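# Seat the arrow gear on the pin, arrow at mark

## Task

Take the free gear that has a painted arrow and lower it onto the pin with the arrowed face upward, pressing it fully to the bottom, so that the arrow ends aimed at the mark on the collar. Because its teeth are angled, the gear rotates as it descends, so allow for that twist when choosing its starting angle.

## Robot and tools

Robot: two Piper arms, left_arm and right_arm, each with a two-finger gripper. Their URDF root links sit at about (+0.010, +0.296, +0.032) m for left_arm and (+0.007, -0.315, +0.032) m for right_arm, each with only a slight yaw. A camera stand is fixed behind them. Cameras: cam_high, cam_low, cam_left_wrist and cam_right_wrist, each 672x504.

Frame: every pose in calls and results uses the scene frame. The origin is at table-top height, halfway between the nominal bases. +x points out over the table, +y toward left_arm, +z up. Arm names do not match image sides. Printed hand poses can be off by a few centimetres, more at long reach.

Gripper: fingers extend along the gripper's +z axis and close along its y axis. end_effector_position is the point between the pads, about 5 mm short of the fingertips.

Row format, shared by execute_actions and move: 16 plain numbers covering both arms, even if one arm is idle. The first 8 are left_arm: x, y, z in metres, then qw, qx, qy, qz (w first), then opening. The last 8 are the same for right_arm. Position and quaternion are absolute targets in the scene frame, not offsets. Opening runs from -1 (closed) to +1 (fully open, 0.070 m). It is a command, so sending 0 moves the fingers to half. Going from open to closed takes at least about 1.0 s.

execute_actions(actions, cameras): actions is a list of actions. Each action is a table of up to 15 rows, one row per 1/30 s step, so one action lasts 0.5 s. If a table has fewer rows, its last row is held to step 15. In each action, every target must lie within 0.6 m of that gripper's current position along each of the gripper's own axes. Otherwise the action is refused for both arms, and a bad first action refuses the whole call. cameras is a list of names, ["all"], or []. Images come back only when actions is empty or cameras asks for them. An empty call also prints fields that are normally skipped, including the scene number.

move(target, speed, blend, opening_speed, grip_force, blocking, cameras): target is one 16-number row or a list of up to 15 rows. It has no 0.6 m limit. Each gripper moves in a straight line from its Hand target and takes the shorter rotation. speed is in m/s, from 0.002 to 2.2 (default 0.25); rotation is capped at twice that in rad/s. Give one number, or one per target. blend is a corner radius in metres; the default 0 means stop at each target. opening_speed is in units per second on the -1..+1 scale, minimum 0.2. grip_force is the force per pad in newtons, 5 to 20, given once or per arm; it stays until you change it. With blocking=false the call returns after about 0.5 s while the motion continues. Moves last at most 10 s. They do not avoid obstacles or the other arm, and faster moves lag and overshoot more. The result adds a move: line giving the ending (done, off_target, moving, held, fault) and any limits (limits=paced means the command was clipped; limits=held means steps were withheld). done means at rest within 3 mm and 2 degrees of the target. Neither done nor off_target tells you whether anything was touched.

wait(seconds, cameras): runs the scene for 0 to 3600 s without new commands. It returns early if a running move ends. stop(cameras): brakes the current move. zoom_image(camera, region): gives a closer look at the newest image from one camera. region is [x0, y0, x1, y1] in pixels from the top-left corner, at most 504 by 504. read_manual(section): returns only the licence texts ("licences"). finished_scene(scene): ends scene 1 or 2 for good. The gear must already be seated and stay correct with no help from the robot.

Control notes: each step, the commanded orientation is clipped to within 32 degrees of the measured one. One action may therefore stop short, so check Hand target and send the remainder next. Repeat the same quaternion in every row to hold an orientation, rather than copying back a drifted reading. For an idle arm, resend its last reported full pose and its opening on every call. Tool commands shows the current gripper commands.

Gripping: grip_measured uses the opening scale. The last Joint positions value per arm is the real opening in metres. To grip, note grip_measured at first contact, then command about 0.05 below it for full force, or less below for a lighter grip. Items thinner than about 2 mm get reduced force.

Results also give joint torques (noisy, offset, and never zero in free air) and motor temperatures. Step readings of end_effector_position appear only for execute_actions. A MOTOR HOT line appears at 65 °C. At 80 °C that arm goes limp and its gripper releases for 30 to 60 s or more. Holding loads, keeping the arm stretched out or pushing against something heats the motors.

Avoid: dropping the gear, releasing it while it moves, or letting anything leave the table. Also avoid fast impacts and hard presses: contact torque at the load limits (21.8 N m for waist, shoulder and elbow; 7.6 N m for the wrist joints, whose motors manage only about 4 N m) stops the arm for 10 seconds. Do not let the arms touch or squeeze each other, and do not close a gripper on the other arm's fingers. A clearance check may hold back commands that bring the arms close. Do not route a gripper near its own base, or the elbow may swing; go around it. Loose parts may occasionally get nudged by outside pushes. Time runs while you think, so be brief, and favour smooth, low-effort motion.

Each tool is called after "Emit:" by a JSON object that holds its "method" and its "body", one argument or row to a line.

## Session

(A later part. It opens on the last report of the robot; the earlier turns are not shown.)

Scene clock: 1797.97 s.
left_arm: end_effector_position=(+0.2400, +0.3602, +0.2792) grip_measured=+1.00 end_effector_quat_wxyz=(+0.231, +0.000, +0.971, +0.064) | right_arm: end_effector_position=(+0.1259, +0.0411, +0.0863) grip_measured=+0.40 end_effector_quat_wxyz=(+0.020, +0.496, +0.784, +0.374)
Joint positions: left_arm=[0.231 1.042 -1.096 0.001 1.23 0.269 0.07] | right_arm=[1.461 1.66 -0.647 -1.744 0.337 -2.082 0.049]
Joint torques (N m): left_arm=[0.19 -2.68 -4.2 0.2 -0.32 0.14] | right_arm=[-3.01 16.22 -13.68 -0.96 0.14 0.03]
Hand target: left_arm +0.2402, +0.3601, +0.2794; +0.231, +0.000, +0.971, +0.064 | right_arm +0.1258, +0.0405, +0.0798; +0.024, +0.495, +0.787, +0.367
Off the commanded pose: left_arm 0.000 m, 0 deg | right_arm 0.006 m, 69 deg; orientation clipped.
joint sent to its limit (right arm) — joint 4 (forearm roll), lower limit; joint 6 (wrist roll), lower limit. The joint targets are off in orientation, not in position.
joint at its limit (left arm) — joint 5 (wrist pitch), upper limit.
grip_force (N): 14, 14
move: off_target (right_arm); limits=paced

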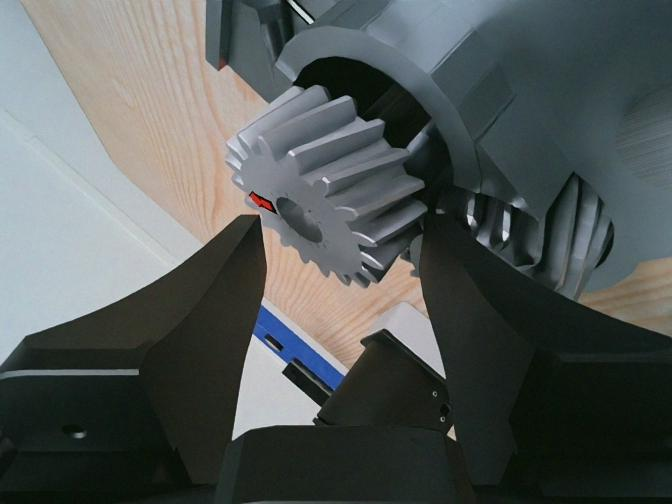

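Emit:
{"method": "move", "body": {
  "target": [
    [0.2402,0.3601,0.2794,0.231,0,0.971,0.064,1,0.1260,0.0411,0.15,0.006,0.499,0.780,0.378,1],
    [0.2402,0.3601,0.2794,0.231,0,0.971,0.064,1,0.126,0.04,0.17,0,0.9962,0.0872,0,1],
    [0.2402,0.3601,0.2794,0.231,0,0.971,0.064,1,0.126,0.04,0.15,0,-0.7071,0.7071,0,1]
  ],
  "speed": [0.1,0.5,0.5],
  "cameras": ["cam_right_wrist"]
}}

Scene clock: 1809.27 s.
left_arm: end_effector_position=(+0.2400, +0.3602, +0.2792) grip_measured=+1.00 end_effector_quat_wxyz=(+0.231, +0.000, +0.971, +0.064) | right_arm: end_effector_position=(+0.1260, +0.0399, +0.1498) grip_measured=+1.00 end_effector_quat_wxyz=(-0.030, +0.707, -0.706, -0.015)
Joint positions: left_arm=[0.231 1.042 -1.096 0.001 1.23 0.269 0.07] | right_arm=[1.266 1.838 -1.479 -0.001 1.232 -0.324 0.07]
Joint torques (N m): left_arm=[0.19 -2.68 -4.2 0.2 -0.32 0.14] | right_arm=[-0.19 -8.06 -5.63 0.23 0.02 0]
Hand target: left_arm +0.2402, +0.3601, +0.2794; +0.231, +0.000, +0.971, +0.064 | right_arm +0.1259, +0.0398, +0.1496; -0.030, +0.707, -0.707, -0.015
Off the commanded pose: left_arm 0.000 m, 0 deg | right_arm 0.000 m, 4 deg.
joint sent to its limit (right arm) — joint 5 (wrist pitch), upper limit. The joint targets are off in orientation, not in position.
joint at its limit (left arm) — joint 5 (wrist pitch), upper limit.
grip_force (N): 14, 14
move: off_target (right_arm)

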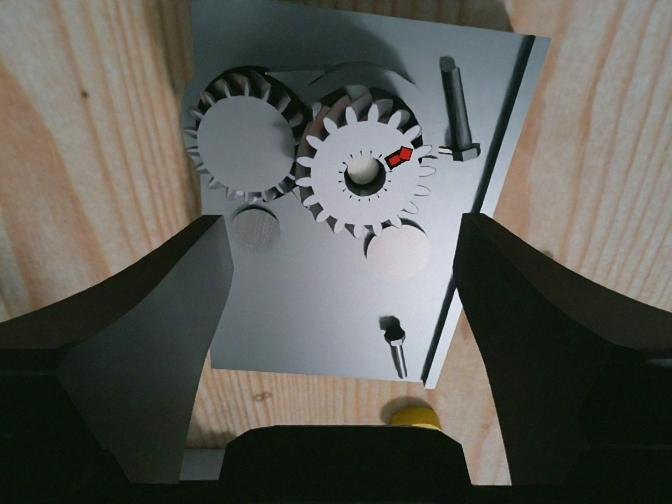

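Emit:
{"method": "move", "body": {
  "target": [
    [0.2402,0.3601,0.2794,0.231,0,0.971,0.064,1,0.1262,0.0406,0.1120,0,0.08716,0.99619,0,1],
    [0.2402,0.3601,0.2794,0.231,0,0.971,0.064,1,0.1262,0.0406,0.0800,0,0.08716,0.99619,0,1],
    [0.2402,0.3601,0.2794,0.231,0,0.971,0.064,1,0.1262,0.0406,0.0800,0,0.08716,0.99619,0,0.4]
  ],
  "speed": [0.4,0.08,0.08],
  "grip_force": 14,
  "cameras": ["cam_right_wrist"]
}}

Emit:
{"method": "zoom_image", "body": {
  "camera": "cam_right_wrist",
  "region": [250, 150, 430, 300]
}}

Scene clock: 1819.53 s.
left_arm: end_effector_position=(+0.2400, +0.3602, +0.2792) grip_measured=+1.00 end_effector_quat_wxyz=(+0.231, +0.000, +0.971, +0.064) | right_arm: end_effector_position=(+0.1263, +0.0411, +0.0793) grip_measured=+0.72 end_effector_quat_wxyz=(+0.000, +0.087, +0.996, +0.001)
Joint positions: left_arm=[0.231 1.042 -1.096 0.001 1.23 0.269 0.07] | right_arm=[1.266 1.964 -1.381 0 1.073 1.421 0.06]
Joint torques (N m): left_arm=[0.2 -2.69 -4.2 0.2 -0.32 0.14] | right_arm=[-0.03 -11.63 -5.67 -0.2 1.46 0.14]
Hand target: left_arm +0.2402, +0.3601, +0.2794; +0.231, +0.000, +0.971, +0.064 | right_arm +0.1262, +0.0406, +0.0800; +0.000, +0.087, +0.996, +0.000
Off the commanded pose: left_arm 0.000 m, 0 deg | right_arm 0.001 m, 0 deg.
joint at its limit (left arm) — joint 5 (wrist pitch), upper limit.
grip_force (N): 14, 14
move: done

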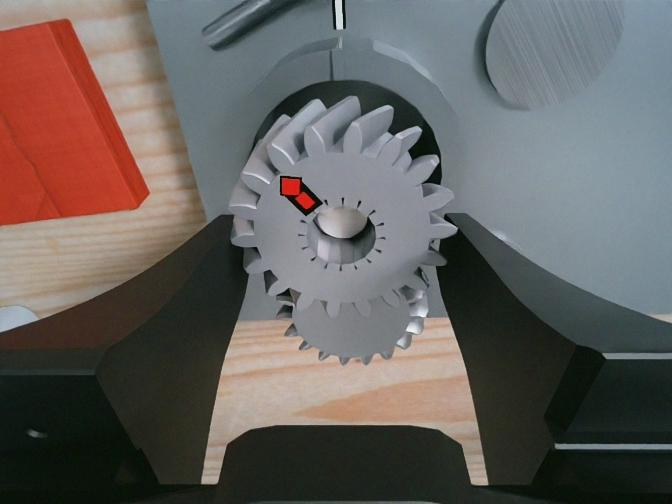

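Scaled by 2.800 from the camera's image (finer frame: 960x720).

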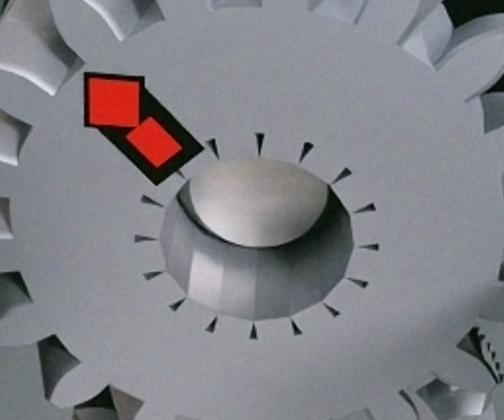

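Emit:
{"method": "move", "body": {
  "target": [
    [0.2402,0.3601,0.2794,0.231,0,0.971,0.064,1,0.1262,0.0406,0.0780,0,0.08716,0.99619,0,0.4],
    [0.2402,0.3601,0.2794,0.231,0,0.971,0.064,1,0.1262,0.0406,0.0780,0,0.0523,0.99863,0,0.4]
  ],
  "speed": [0.03,0.06],
  "cameras": ["cam_right_wrist"]
}}

Emit:
{"method": "zoom_image", "body": {
  "camera": "cam_right_wrist",
  "region": [250, 150, 430, 300]
}}

Emit:
{"method": "move", "body": {
  "target": [0.2402,0.3601,0.2794,0.231,0,0.971,0.064,1,0.1262,0.0406,0.0780,0,0.1219,0.99255,0,0.4],
  "speed": 0.06,
  "cameras": ["cam_right_wrist"]
}}

Emit:
{"method": "zoom_image", "body": {
  "camera": "cam_right_wrist",
  "region": [250, 150, 430, 300]
}}

Scene clock: 1839.37 s.
left_arm: end_effector_position=(+0.2400, +0.3602, +0.2792) grip_measured=+1.00 end_effector_quat_wxyz=(+0.231, +0.000, +0.971, +0.064) | right_arm: end_effector_position=(+0.1261, +0.0404, +0.0773) grip_measured=+0.72 end_effector_quat_wxyz=(+0.000, +0.052, +0.999, -0.001)
Joint positions: left_arm=[0.231 1.042 -1.096 0.001 1.23 0.269 0.07] | right_arm=[1.266 1.967 -1.377 0 1.07 1.351 0.06]
Joint torques (N m): left_arm=[0.19 -2.68 -4.2 0.2 -0.32 0.14] | right_arm=[-1.89 -8.6 1.36 -0.71 2.66 0.4]
Motor temperatures (°C): left_arm=[30 30 32 31 32 31] | right_arm=[28 38 30 37 54 32]
Hand target: left_arm +0.2402, +0.3601, +0.2794; +0.231, +0.000, +0.971, +0.064 | right_arm +0.1262, +0.0406, +0.0780; +0.000, +0.052, +0.999, +0.000
Off the commanded pose: left_arm 0.000 m, 0 deg | right_arm 0.001 m, 0 deg.
joint at its limit (left arm) — joint 5 (wrist pitch), upper limit.
grip_force (N): 14, 14
move: done

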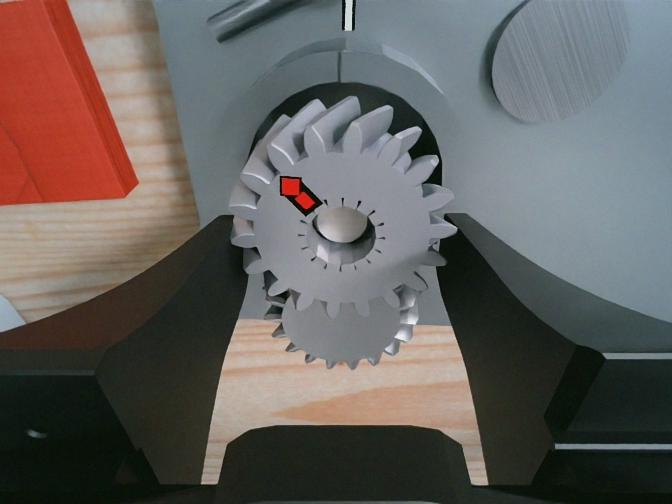

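Scaled by 2.800 from the camera's image (finer frame: 960x720).

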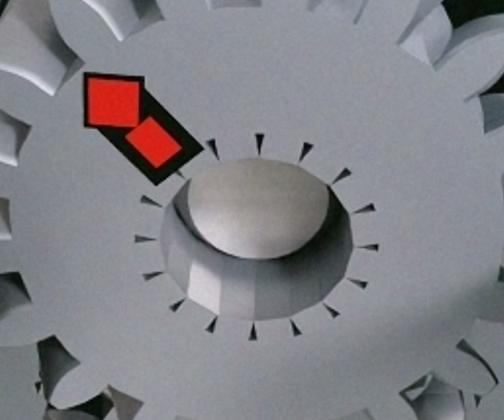

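Scene clock: 1840.77 s.
left_arm: end_effector_position=(+0.2400, +0.3602, +0.2792) grip_measured=+1.00 end_effector_quat_wxyz=(+0.231, +0.000, +0.971, +0.064) | right_arm: end_effector_position=(+0.1266, +0.0415, +0.0782) grip_measured=+0.69 end_effector_quat_wxyz=(+0.001, +0.122, +0.992, +0.002)
Joint positions: left_arm=[0.231 1.042 -1.096 0.001 1.23 0.269 0.07] | right_arm=[1.266 1.966 -1.378 0 1.066 1.492 0.059]
Joint torques (N m): left_arm=[0.2 -2.68 -4.19 0.2 -0.31 0.14] | right_arm=[-6.47 -10.17 0.83 -2.38 3.45 0.51]
Motor temperatures (°C): left_arm=[30 30 32 31 32 31] | right_arm=[28 38 30 37 55 32]
Hand target: left_arm +0.2402, +0.3601, +0.2794; +0.231, +0.000, +0.971, +0.064 | right_arm +0.1262, +0.0406, +0.0780; +0.000, +0.122, +0.993, +0.000
Off the commanded pose: left_arm 0.000 m, 0 deg | right_arm 0.001 m, 0 deg.
joint at its limit (left arm) — joint 5 (wrist pitch), upper limit.
grip_force (N): 14, 14
move: done

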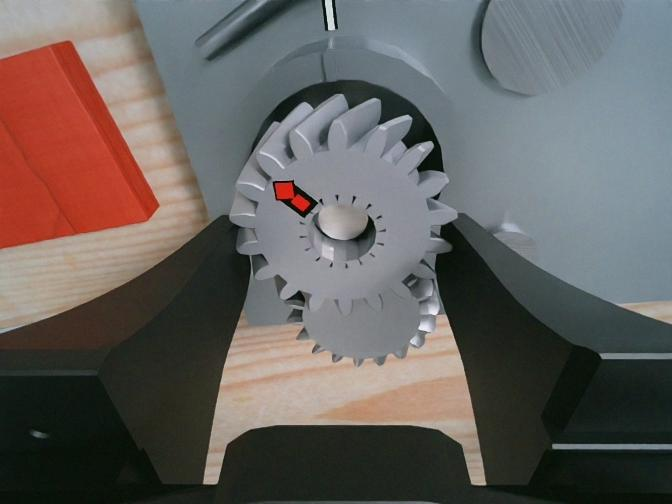

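Scaled by 2.800 from the camera's image (finer frame: 960x720).

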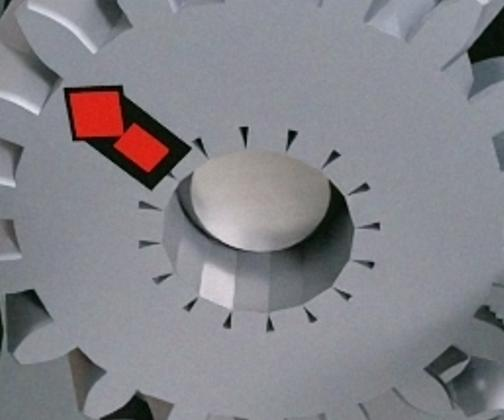

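Emit:
{"method": "move", "body": {
  "target": [
    [0.2402,0.3601,0.2794,0.231,0,0.971,0.064,1,0.1262,0.0406,0.0780,0,0.0698,0.99756,0,0.4],
    [0.2402,0.3601,0.2794,0.231,0,0.971,0.064,1,0.1262,0.0406,0.0760,0,0.0523,0.99863,0,0.4]
  ],
  "speed": 0.05,
  "cameras": ["cam_right_wrist"]
}}

Emit:
{"method": "zoom_image", "body": {
  "camera": "cam_right_wrist",
  "region": [250, 150, 430, 300]
}}

Emit:
{"method": "move", "body": {
  "target": [0.2402,0.3601,0.2794,0.231,0,0.971,0.064,1,0.1262,0.0406,0.0750,0,0.0262,0.99966,0,0.4],
  "speed": 0.05,
  "cameras": ["cam_right_wrist"]
}}

Emit:
{"method": "zoom_image", "body": {
  "camera": "cam_right_wrist",
  "region": [250, 150, 430, 300]
}}

Scene clock: 1865.97 s.
left_arm: end_effector_position=(+0.2400, +0.3602, +0.2792) grip_measured=+1.00 end_effector_quat_wxyz=(+0.231, +0.000, +0.971, +0.064) | right_arm: end_effector_position=(+0.1262, +0.0405, +0.0775) grip_measured=+0.69 end_effector_quat_wxyz=(+0.000, +0.053, +0.999, +0.000)
Joint positions: left_arm=[0.231 1.042 -1.096 0.001 1.23 0.269 0.07] | right_arm=[1.266 1.966 -1.375 0 1.067 1.352 0.059]
Joint torques (N m): left_arm=[0.2 -2.68 -4.2 0.2 -0.31 0.14] | right_arm=[-2.05 -4.62 3.92 -1.27 1.75 -0.71]
Motor temperatures (°C): left_arm=[30 30 32 31 32 31] | right_arm=[29 37 30 41 68 32]
Hand target: left_arm +0.2402, +0.3601, +0.2794; +0.231, +0.000, +0.971, +0.064 | right_arm +0.1262, +0.0406, +0.0760; +0.000, +0.052, +0.999, +0.000
Off the commanded pose: left_arm 0.000 m, 0 deg | right_arm 0.001 m, 0 deg.
MOTOR HOT: joint 5 (wrist pitch) of the right arm reports 68 °C; the controller stops that arm at 80 °C. To cool a motor, set the load down, stop pushing, or move to a pose that needs little force.
joint at its limit (left arm) — joint 5 (wrist pitch), upper limit.
grip_force (N): 14, 14
move: done

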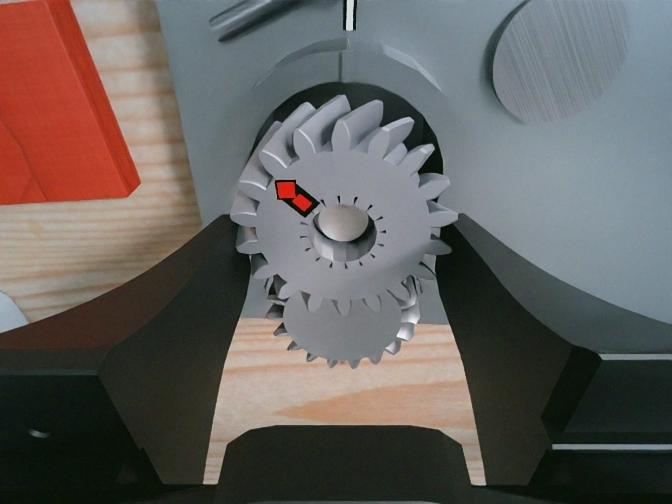

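Scaled by 2.800 from the camera's image (finer frame: 960x720).

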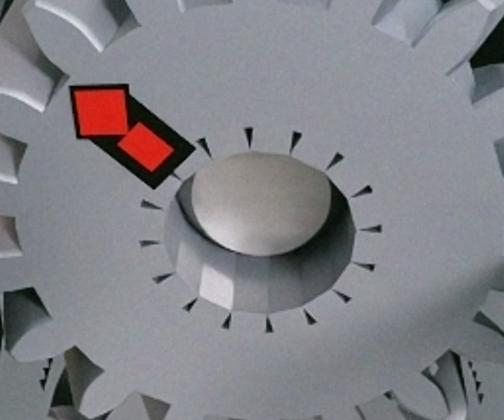

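Scene clock: 1866.73 s.
left_arm: end_effector_position=(+0.2400, +0.3602, +0.2792) grip_measured=+1.00 end_effector_quat_wxyz=(+0.231, +0.000, +0.971, +0.064) | right_arm: end_effector_position=(+0.1253, +0.0399, +0.0766) grip_measured=+0.69 end_effector_quat_wxyz=(-0.001, +0.026, +1.000, +0.000)
Joint positions: left_arm=[0.231 1.042 -1.096 0.001 1.23 0.269 0.07] | right_arm=[1.267 1.966 -1.371 0.002 1.065 1.299 0.059]
Joint torques (N m): left_arm=[0.19 -2.68 -4.2 0.2 -0.32 0.14] | right_arm=[-4.49 4.17 3.79 -2.8 -0.84 -0.76]
Motor temperatures (°C): left_arm=[30 30 32 31 32 31] | right_arm=[29 37 30 41 67 32]
Hand target: left_arm +0.2402, +0.3601, +0.2794; +0.231, +0.000, +0.971, +0.064 | right_arm +0.1262, +0.0406, +0.0750; +0.000, +0.026, +1.000, +0.000
Off the commanded pose: left_arm 0.000 m, 0 deg | right_arm 0.002 m, 0 deg.
MOTOR HOT: still on. Joint 5 (wrist pitch) of the right arm reports 67 °C.
joint at its limit (left arm) — joint 5 (wrist pitch), upper limit.
grip_force (N): 14, 14
move: done

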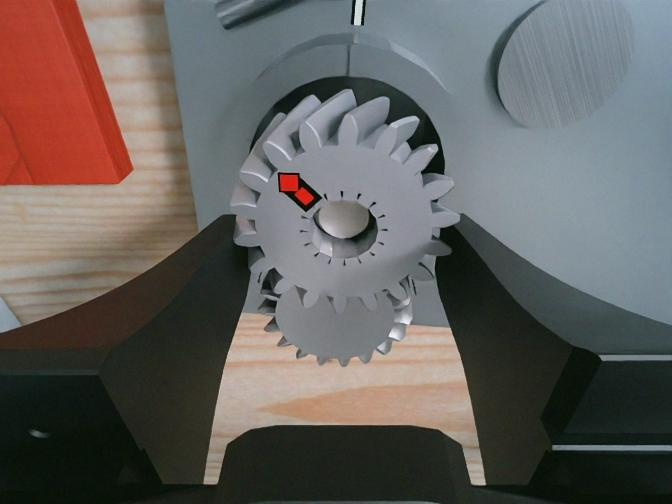

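Scaled by 2.800 from the camera's image (finer frame: 960x720).

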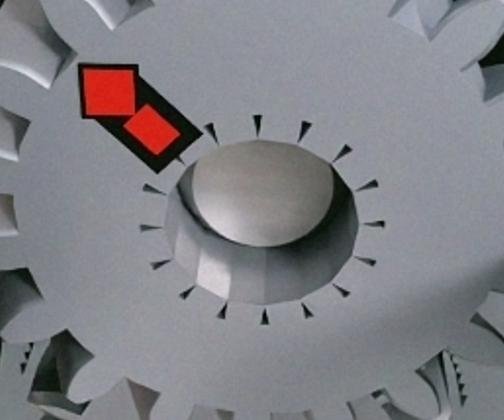

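Emit:
{"method": "move", "body": {
  "target": [
    [0.2402,0.3601,0.2794,0.231,0,0.971,0.064,1,0.1262,0.0406,0.0760,0,0.0306,0.99953,0,0.4],
    [0.2402,0.3601,0.2794,0.231,0,0.971,0.064,1,0.1262,0.0404,0.0720,0,0.0523,0.99863,0,0.4]
  ],
  "speed": 0.03,
  "grip_force": 18,
  "cameras": ["cam_right_wrist"]
}}

Emit:
{"method": "zoom_image", "body": {
  "camera": "cam_right_wrist",
  "region": [250, 150, 430, 300]
}}

Scene clock: 1900.03 s.
left_arm: end_effector_position=(+0.2400, +0.3602, +0.2792) grip_measured=+1.00 end_effector_quat_wxyz=(+0.231, +0.000, +0.971, +0.064) | right_arm: end_effector_position=(+0.1263, +0.0409, +0.0740) grip_measured=+0.69 end_effector_quat_wxyz=(+0.001, +0.052, +0.999, +0.002)
Joint positions: left_arm=[0.231 1.042 -1.096 0.001 1.23 0.269 0.07] | right_arm=[1.266 1.969 -1.366 0 1.05 1.351 0.059]
Joint torques (N m): left_arm=[0.2 -2.68 -4.21 0.2 -0.32 0.14] | right_arm=[-9.36 7.33 2.62 -3.95 -3.44 -0.53]
Motor temperatures (°C): left_arm=[30 30 32 31 32 31] | right_arm=[31 36 29 70 75 32]
Hand target: left_arm +0.2402, +0.3601, +0.2794; +0.231, +0.000, +0.971, +0.064 | right_arm +0.1262, +0.0404, +0.0720; +0.000, +0.052, +0.999, +0.000
Off the commanded pose: left_arm 0.000 m, 0 deg | right_arm 0.002 m, 0 deg.
MOTOR HOT: still on. Joint 5 (wrist pitch) of the right arm reports 75 °C.
joint at its limit (left arm) — joint 5 (wrist pitch), upper limit.
grip_force (N): 18, 18
move: done

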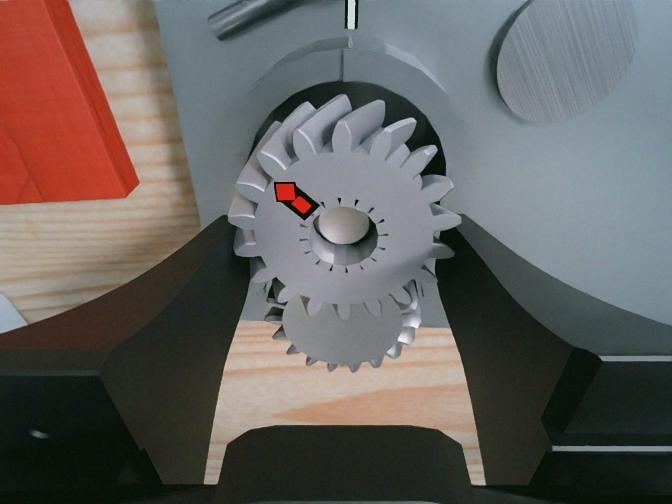

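Scaled by 2.800 from the camera's image (finer frame: 960x720).

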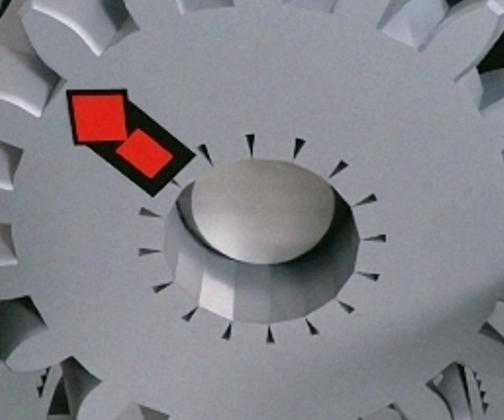

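Emit:
{"method": "move", "body": {
  "target": [0.2402,0.3601,0.2794,0.231,0,0.971,0.064,1,0.1262,0.0406,0.0750,0,0.0523,0.99863,0,1],
  "speed": 0.05,
  "cameras": ["cam_right_wrist"]
}}

Emit:
{"method": "zoom_image", "body": {
  "camera": "cam_right_wrist",
  "region": [250, 150, 430, 300]
}}

Emit:
{"method": "zoom_image", "body": {
  "camera": "cam_right_wrist",
  "region": [250, 250, 430, 400]
}}

Scene clock: 1908.20 s.
left_arm: end_effector_position=(+0.2400, +0.3602, +0.2792) grip_measured=+1.00 end_effector_quat_wxyz=(+0.231, +0.000, +0.971, +0.064) | right_arm: end_effector_position=(+0.1263, +0.0403, +0.0743) grip_measured=+1.00 end_effector_quat_wxyz=(+0.000, +0.052, +0.999, -0.001)
Joint positions: left_arm=[0.231 1.042 -1.096 0.001 1.23 0.269 0.07] | right_arm=[1.265 1.971 -1.37 0 1.059 1.351 0.07]
Joint torques (N m): left_arm=[0.2 -2.69 -4.21 0.2 -0.31 0.14] | right_arm=[0.82 -10.25 -7.14 0.14 0.09 0.12]
Motor temperatures (°C): left_arm=[30 30 32 31 32 31] | right_arm=[31 36 29 69 74 32]
Hand target: left_arm +0.2402, +0.3601, +0.2794; +0.231, +0.000, +0.971, +0.064 | right_arm +0.1262, +0.0406, +0.0750; +0.000, +0.052, +0.999, +0.000
Off the commanded pose: left_arm 0.000 m, 0 deg | right_arm 0.001 m, 0 deg.
MOTOR HOT: still on. Joint 5 (wrist pitch) of the right arm reports 74 °C.
joint at its limit (left arm) — joint 5 (wrist pitch), upper limit.
grip_force (N): 18, 18
move: done

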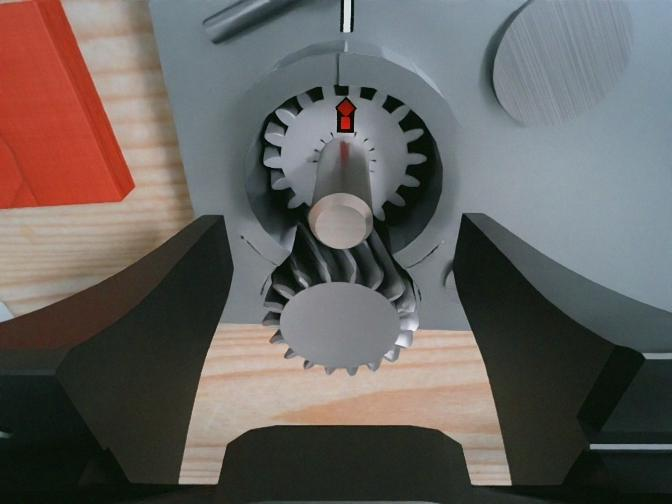

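Scaled by 2.800 from the camera's image (finer frame: 960x720).

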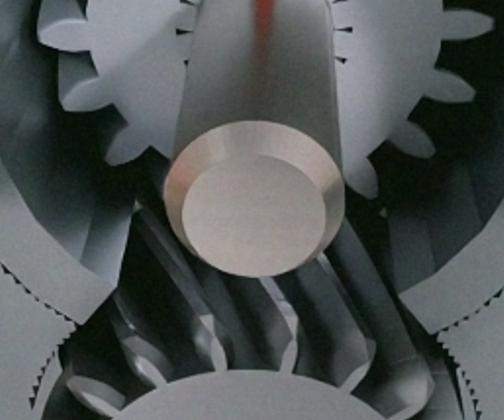

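Scaled by 2.800 from the camera's image (finer frame: 960x720).

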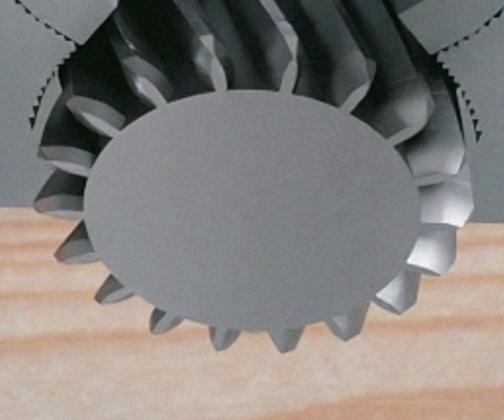

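Emit:
{"method": "move", "body": {
  "target": [
    [0.2402,0.3601,0.2794,0.231,0,0.971,0.064,1,0.1262,0.0406,0.12,0,0.0523,0.99863,0,1],
    [0.2402,0.3601,0.2794,0.231,0,0.971,0.064,1,0.15,0.0406,0.13,0,0.0523,0.99863,0,1]
  ],
  "speed": 0.15,
  "cameras": ["cam_right_wrist"]
}}

Emit:
{"method": "zoom_image", "body": {
  "camera": "cam_right_wrist",
  "region": [240, 60, 440, 230]
}}

Scene clock: 1915.00 s.
left_arm: end_effector_position=(+0.2400, +0.3602, +0.2792) grip_measured=+1.00 end_effector_quat_wxyz=(+0.231, +0.000, +0.971, +0.064) | right_arm: end_effector_position=(+0.1501, +0.0405, +0.1293) grip_measured=+1.00 end_effector_quat_wxyz=(+0.004, +0.052, +0.999, +0.012)
Joint positions: left_arm=[0.231 1.042 -1.096 0.001 1.23 0.269 0.07] | right_arm=[1.206 1.917 -1.515 0 1.232 1.291 0.07]
Joint torques (N m): left_arm=[0.21 -2.68 -4.2 0.2 -0.32 0.14] | right_arm=[0.87 -10.22 -6.14 -0.03 0 0.16]
Motor temperatures (°C): left_arm=[30 30 32 31 32 31] | right_arm=[31 37 29 62 63 32]
Hand target: left_arm +0.2402, +0.3601, +0.2794; +0.231, +0.000, +0.971, +0.064 | right_arm +0.1499, +0.0404, +0.1297; +0.004, +0.052, +0.999, +0.012
Off the commanded pose: left_arm 0.000 m, 0 deg | right_arm 0.001 m, 1 deg.
MOTOR HOT: still on. Joint 5 (wrist pitch) of the right arm reports 63 °C.
joint sent to its limit (right arm) — joint 5 (wrist pitch), upper limit. The joint targets still meet the commanded pose.
joint at its limit (left arm) — joint 5 (wrist pitch), upper limit.
grip_force (N): 18, 18
move: done

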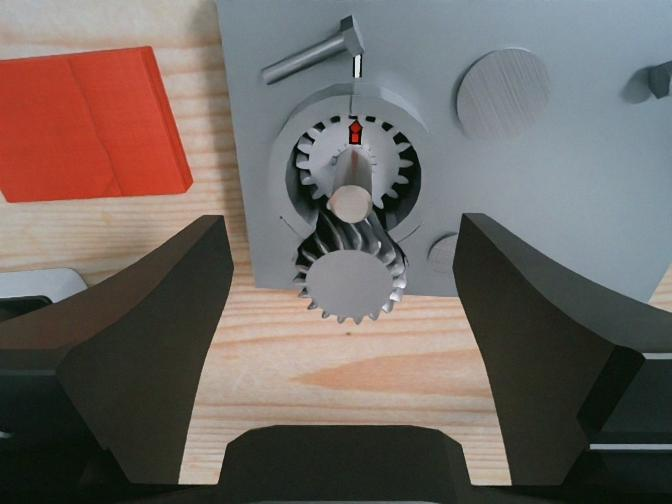

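Scaled by 2.520 from the camera's image (finer frame: 960x720).

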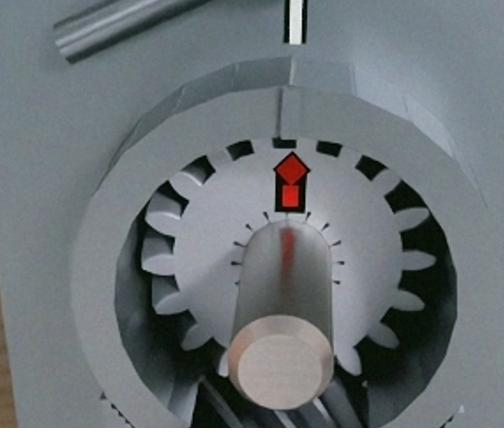

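Emit:
{"method": "finished_scene", "body": {
  "scene": 1
}}

The scene is finished: the task was done.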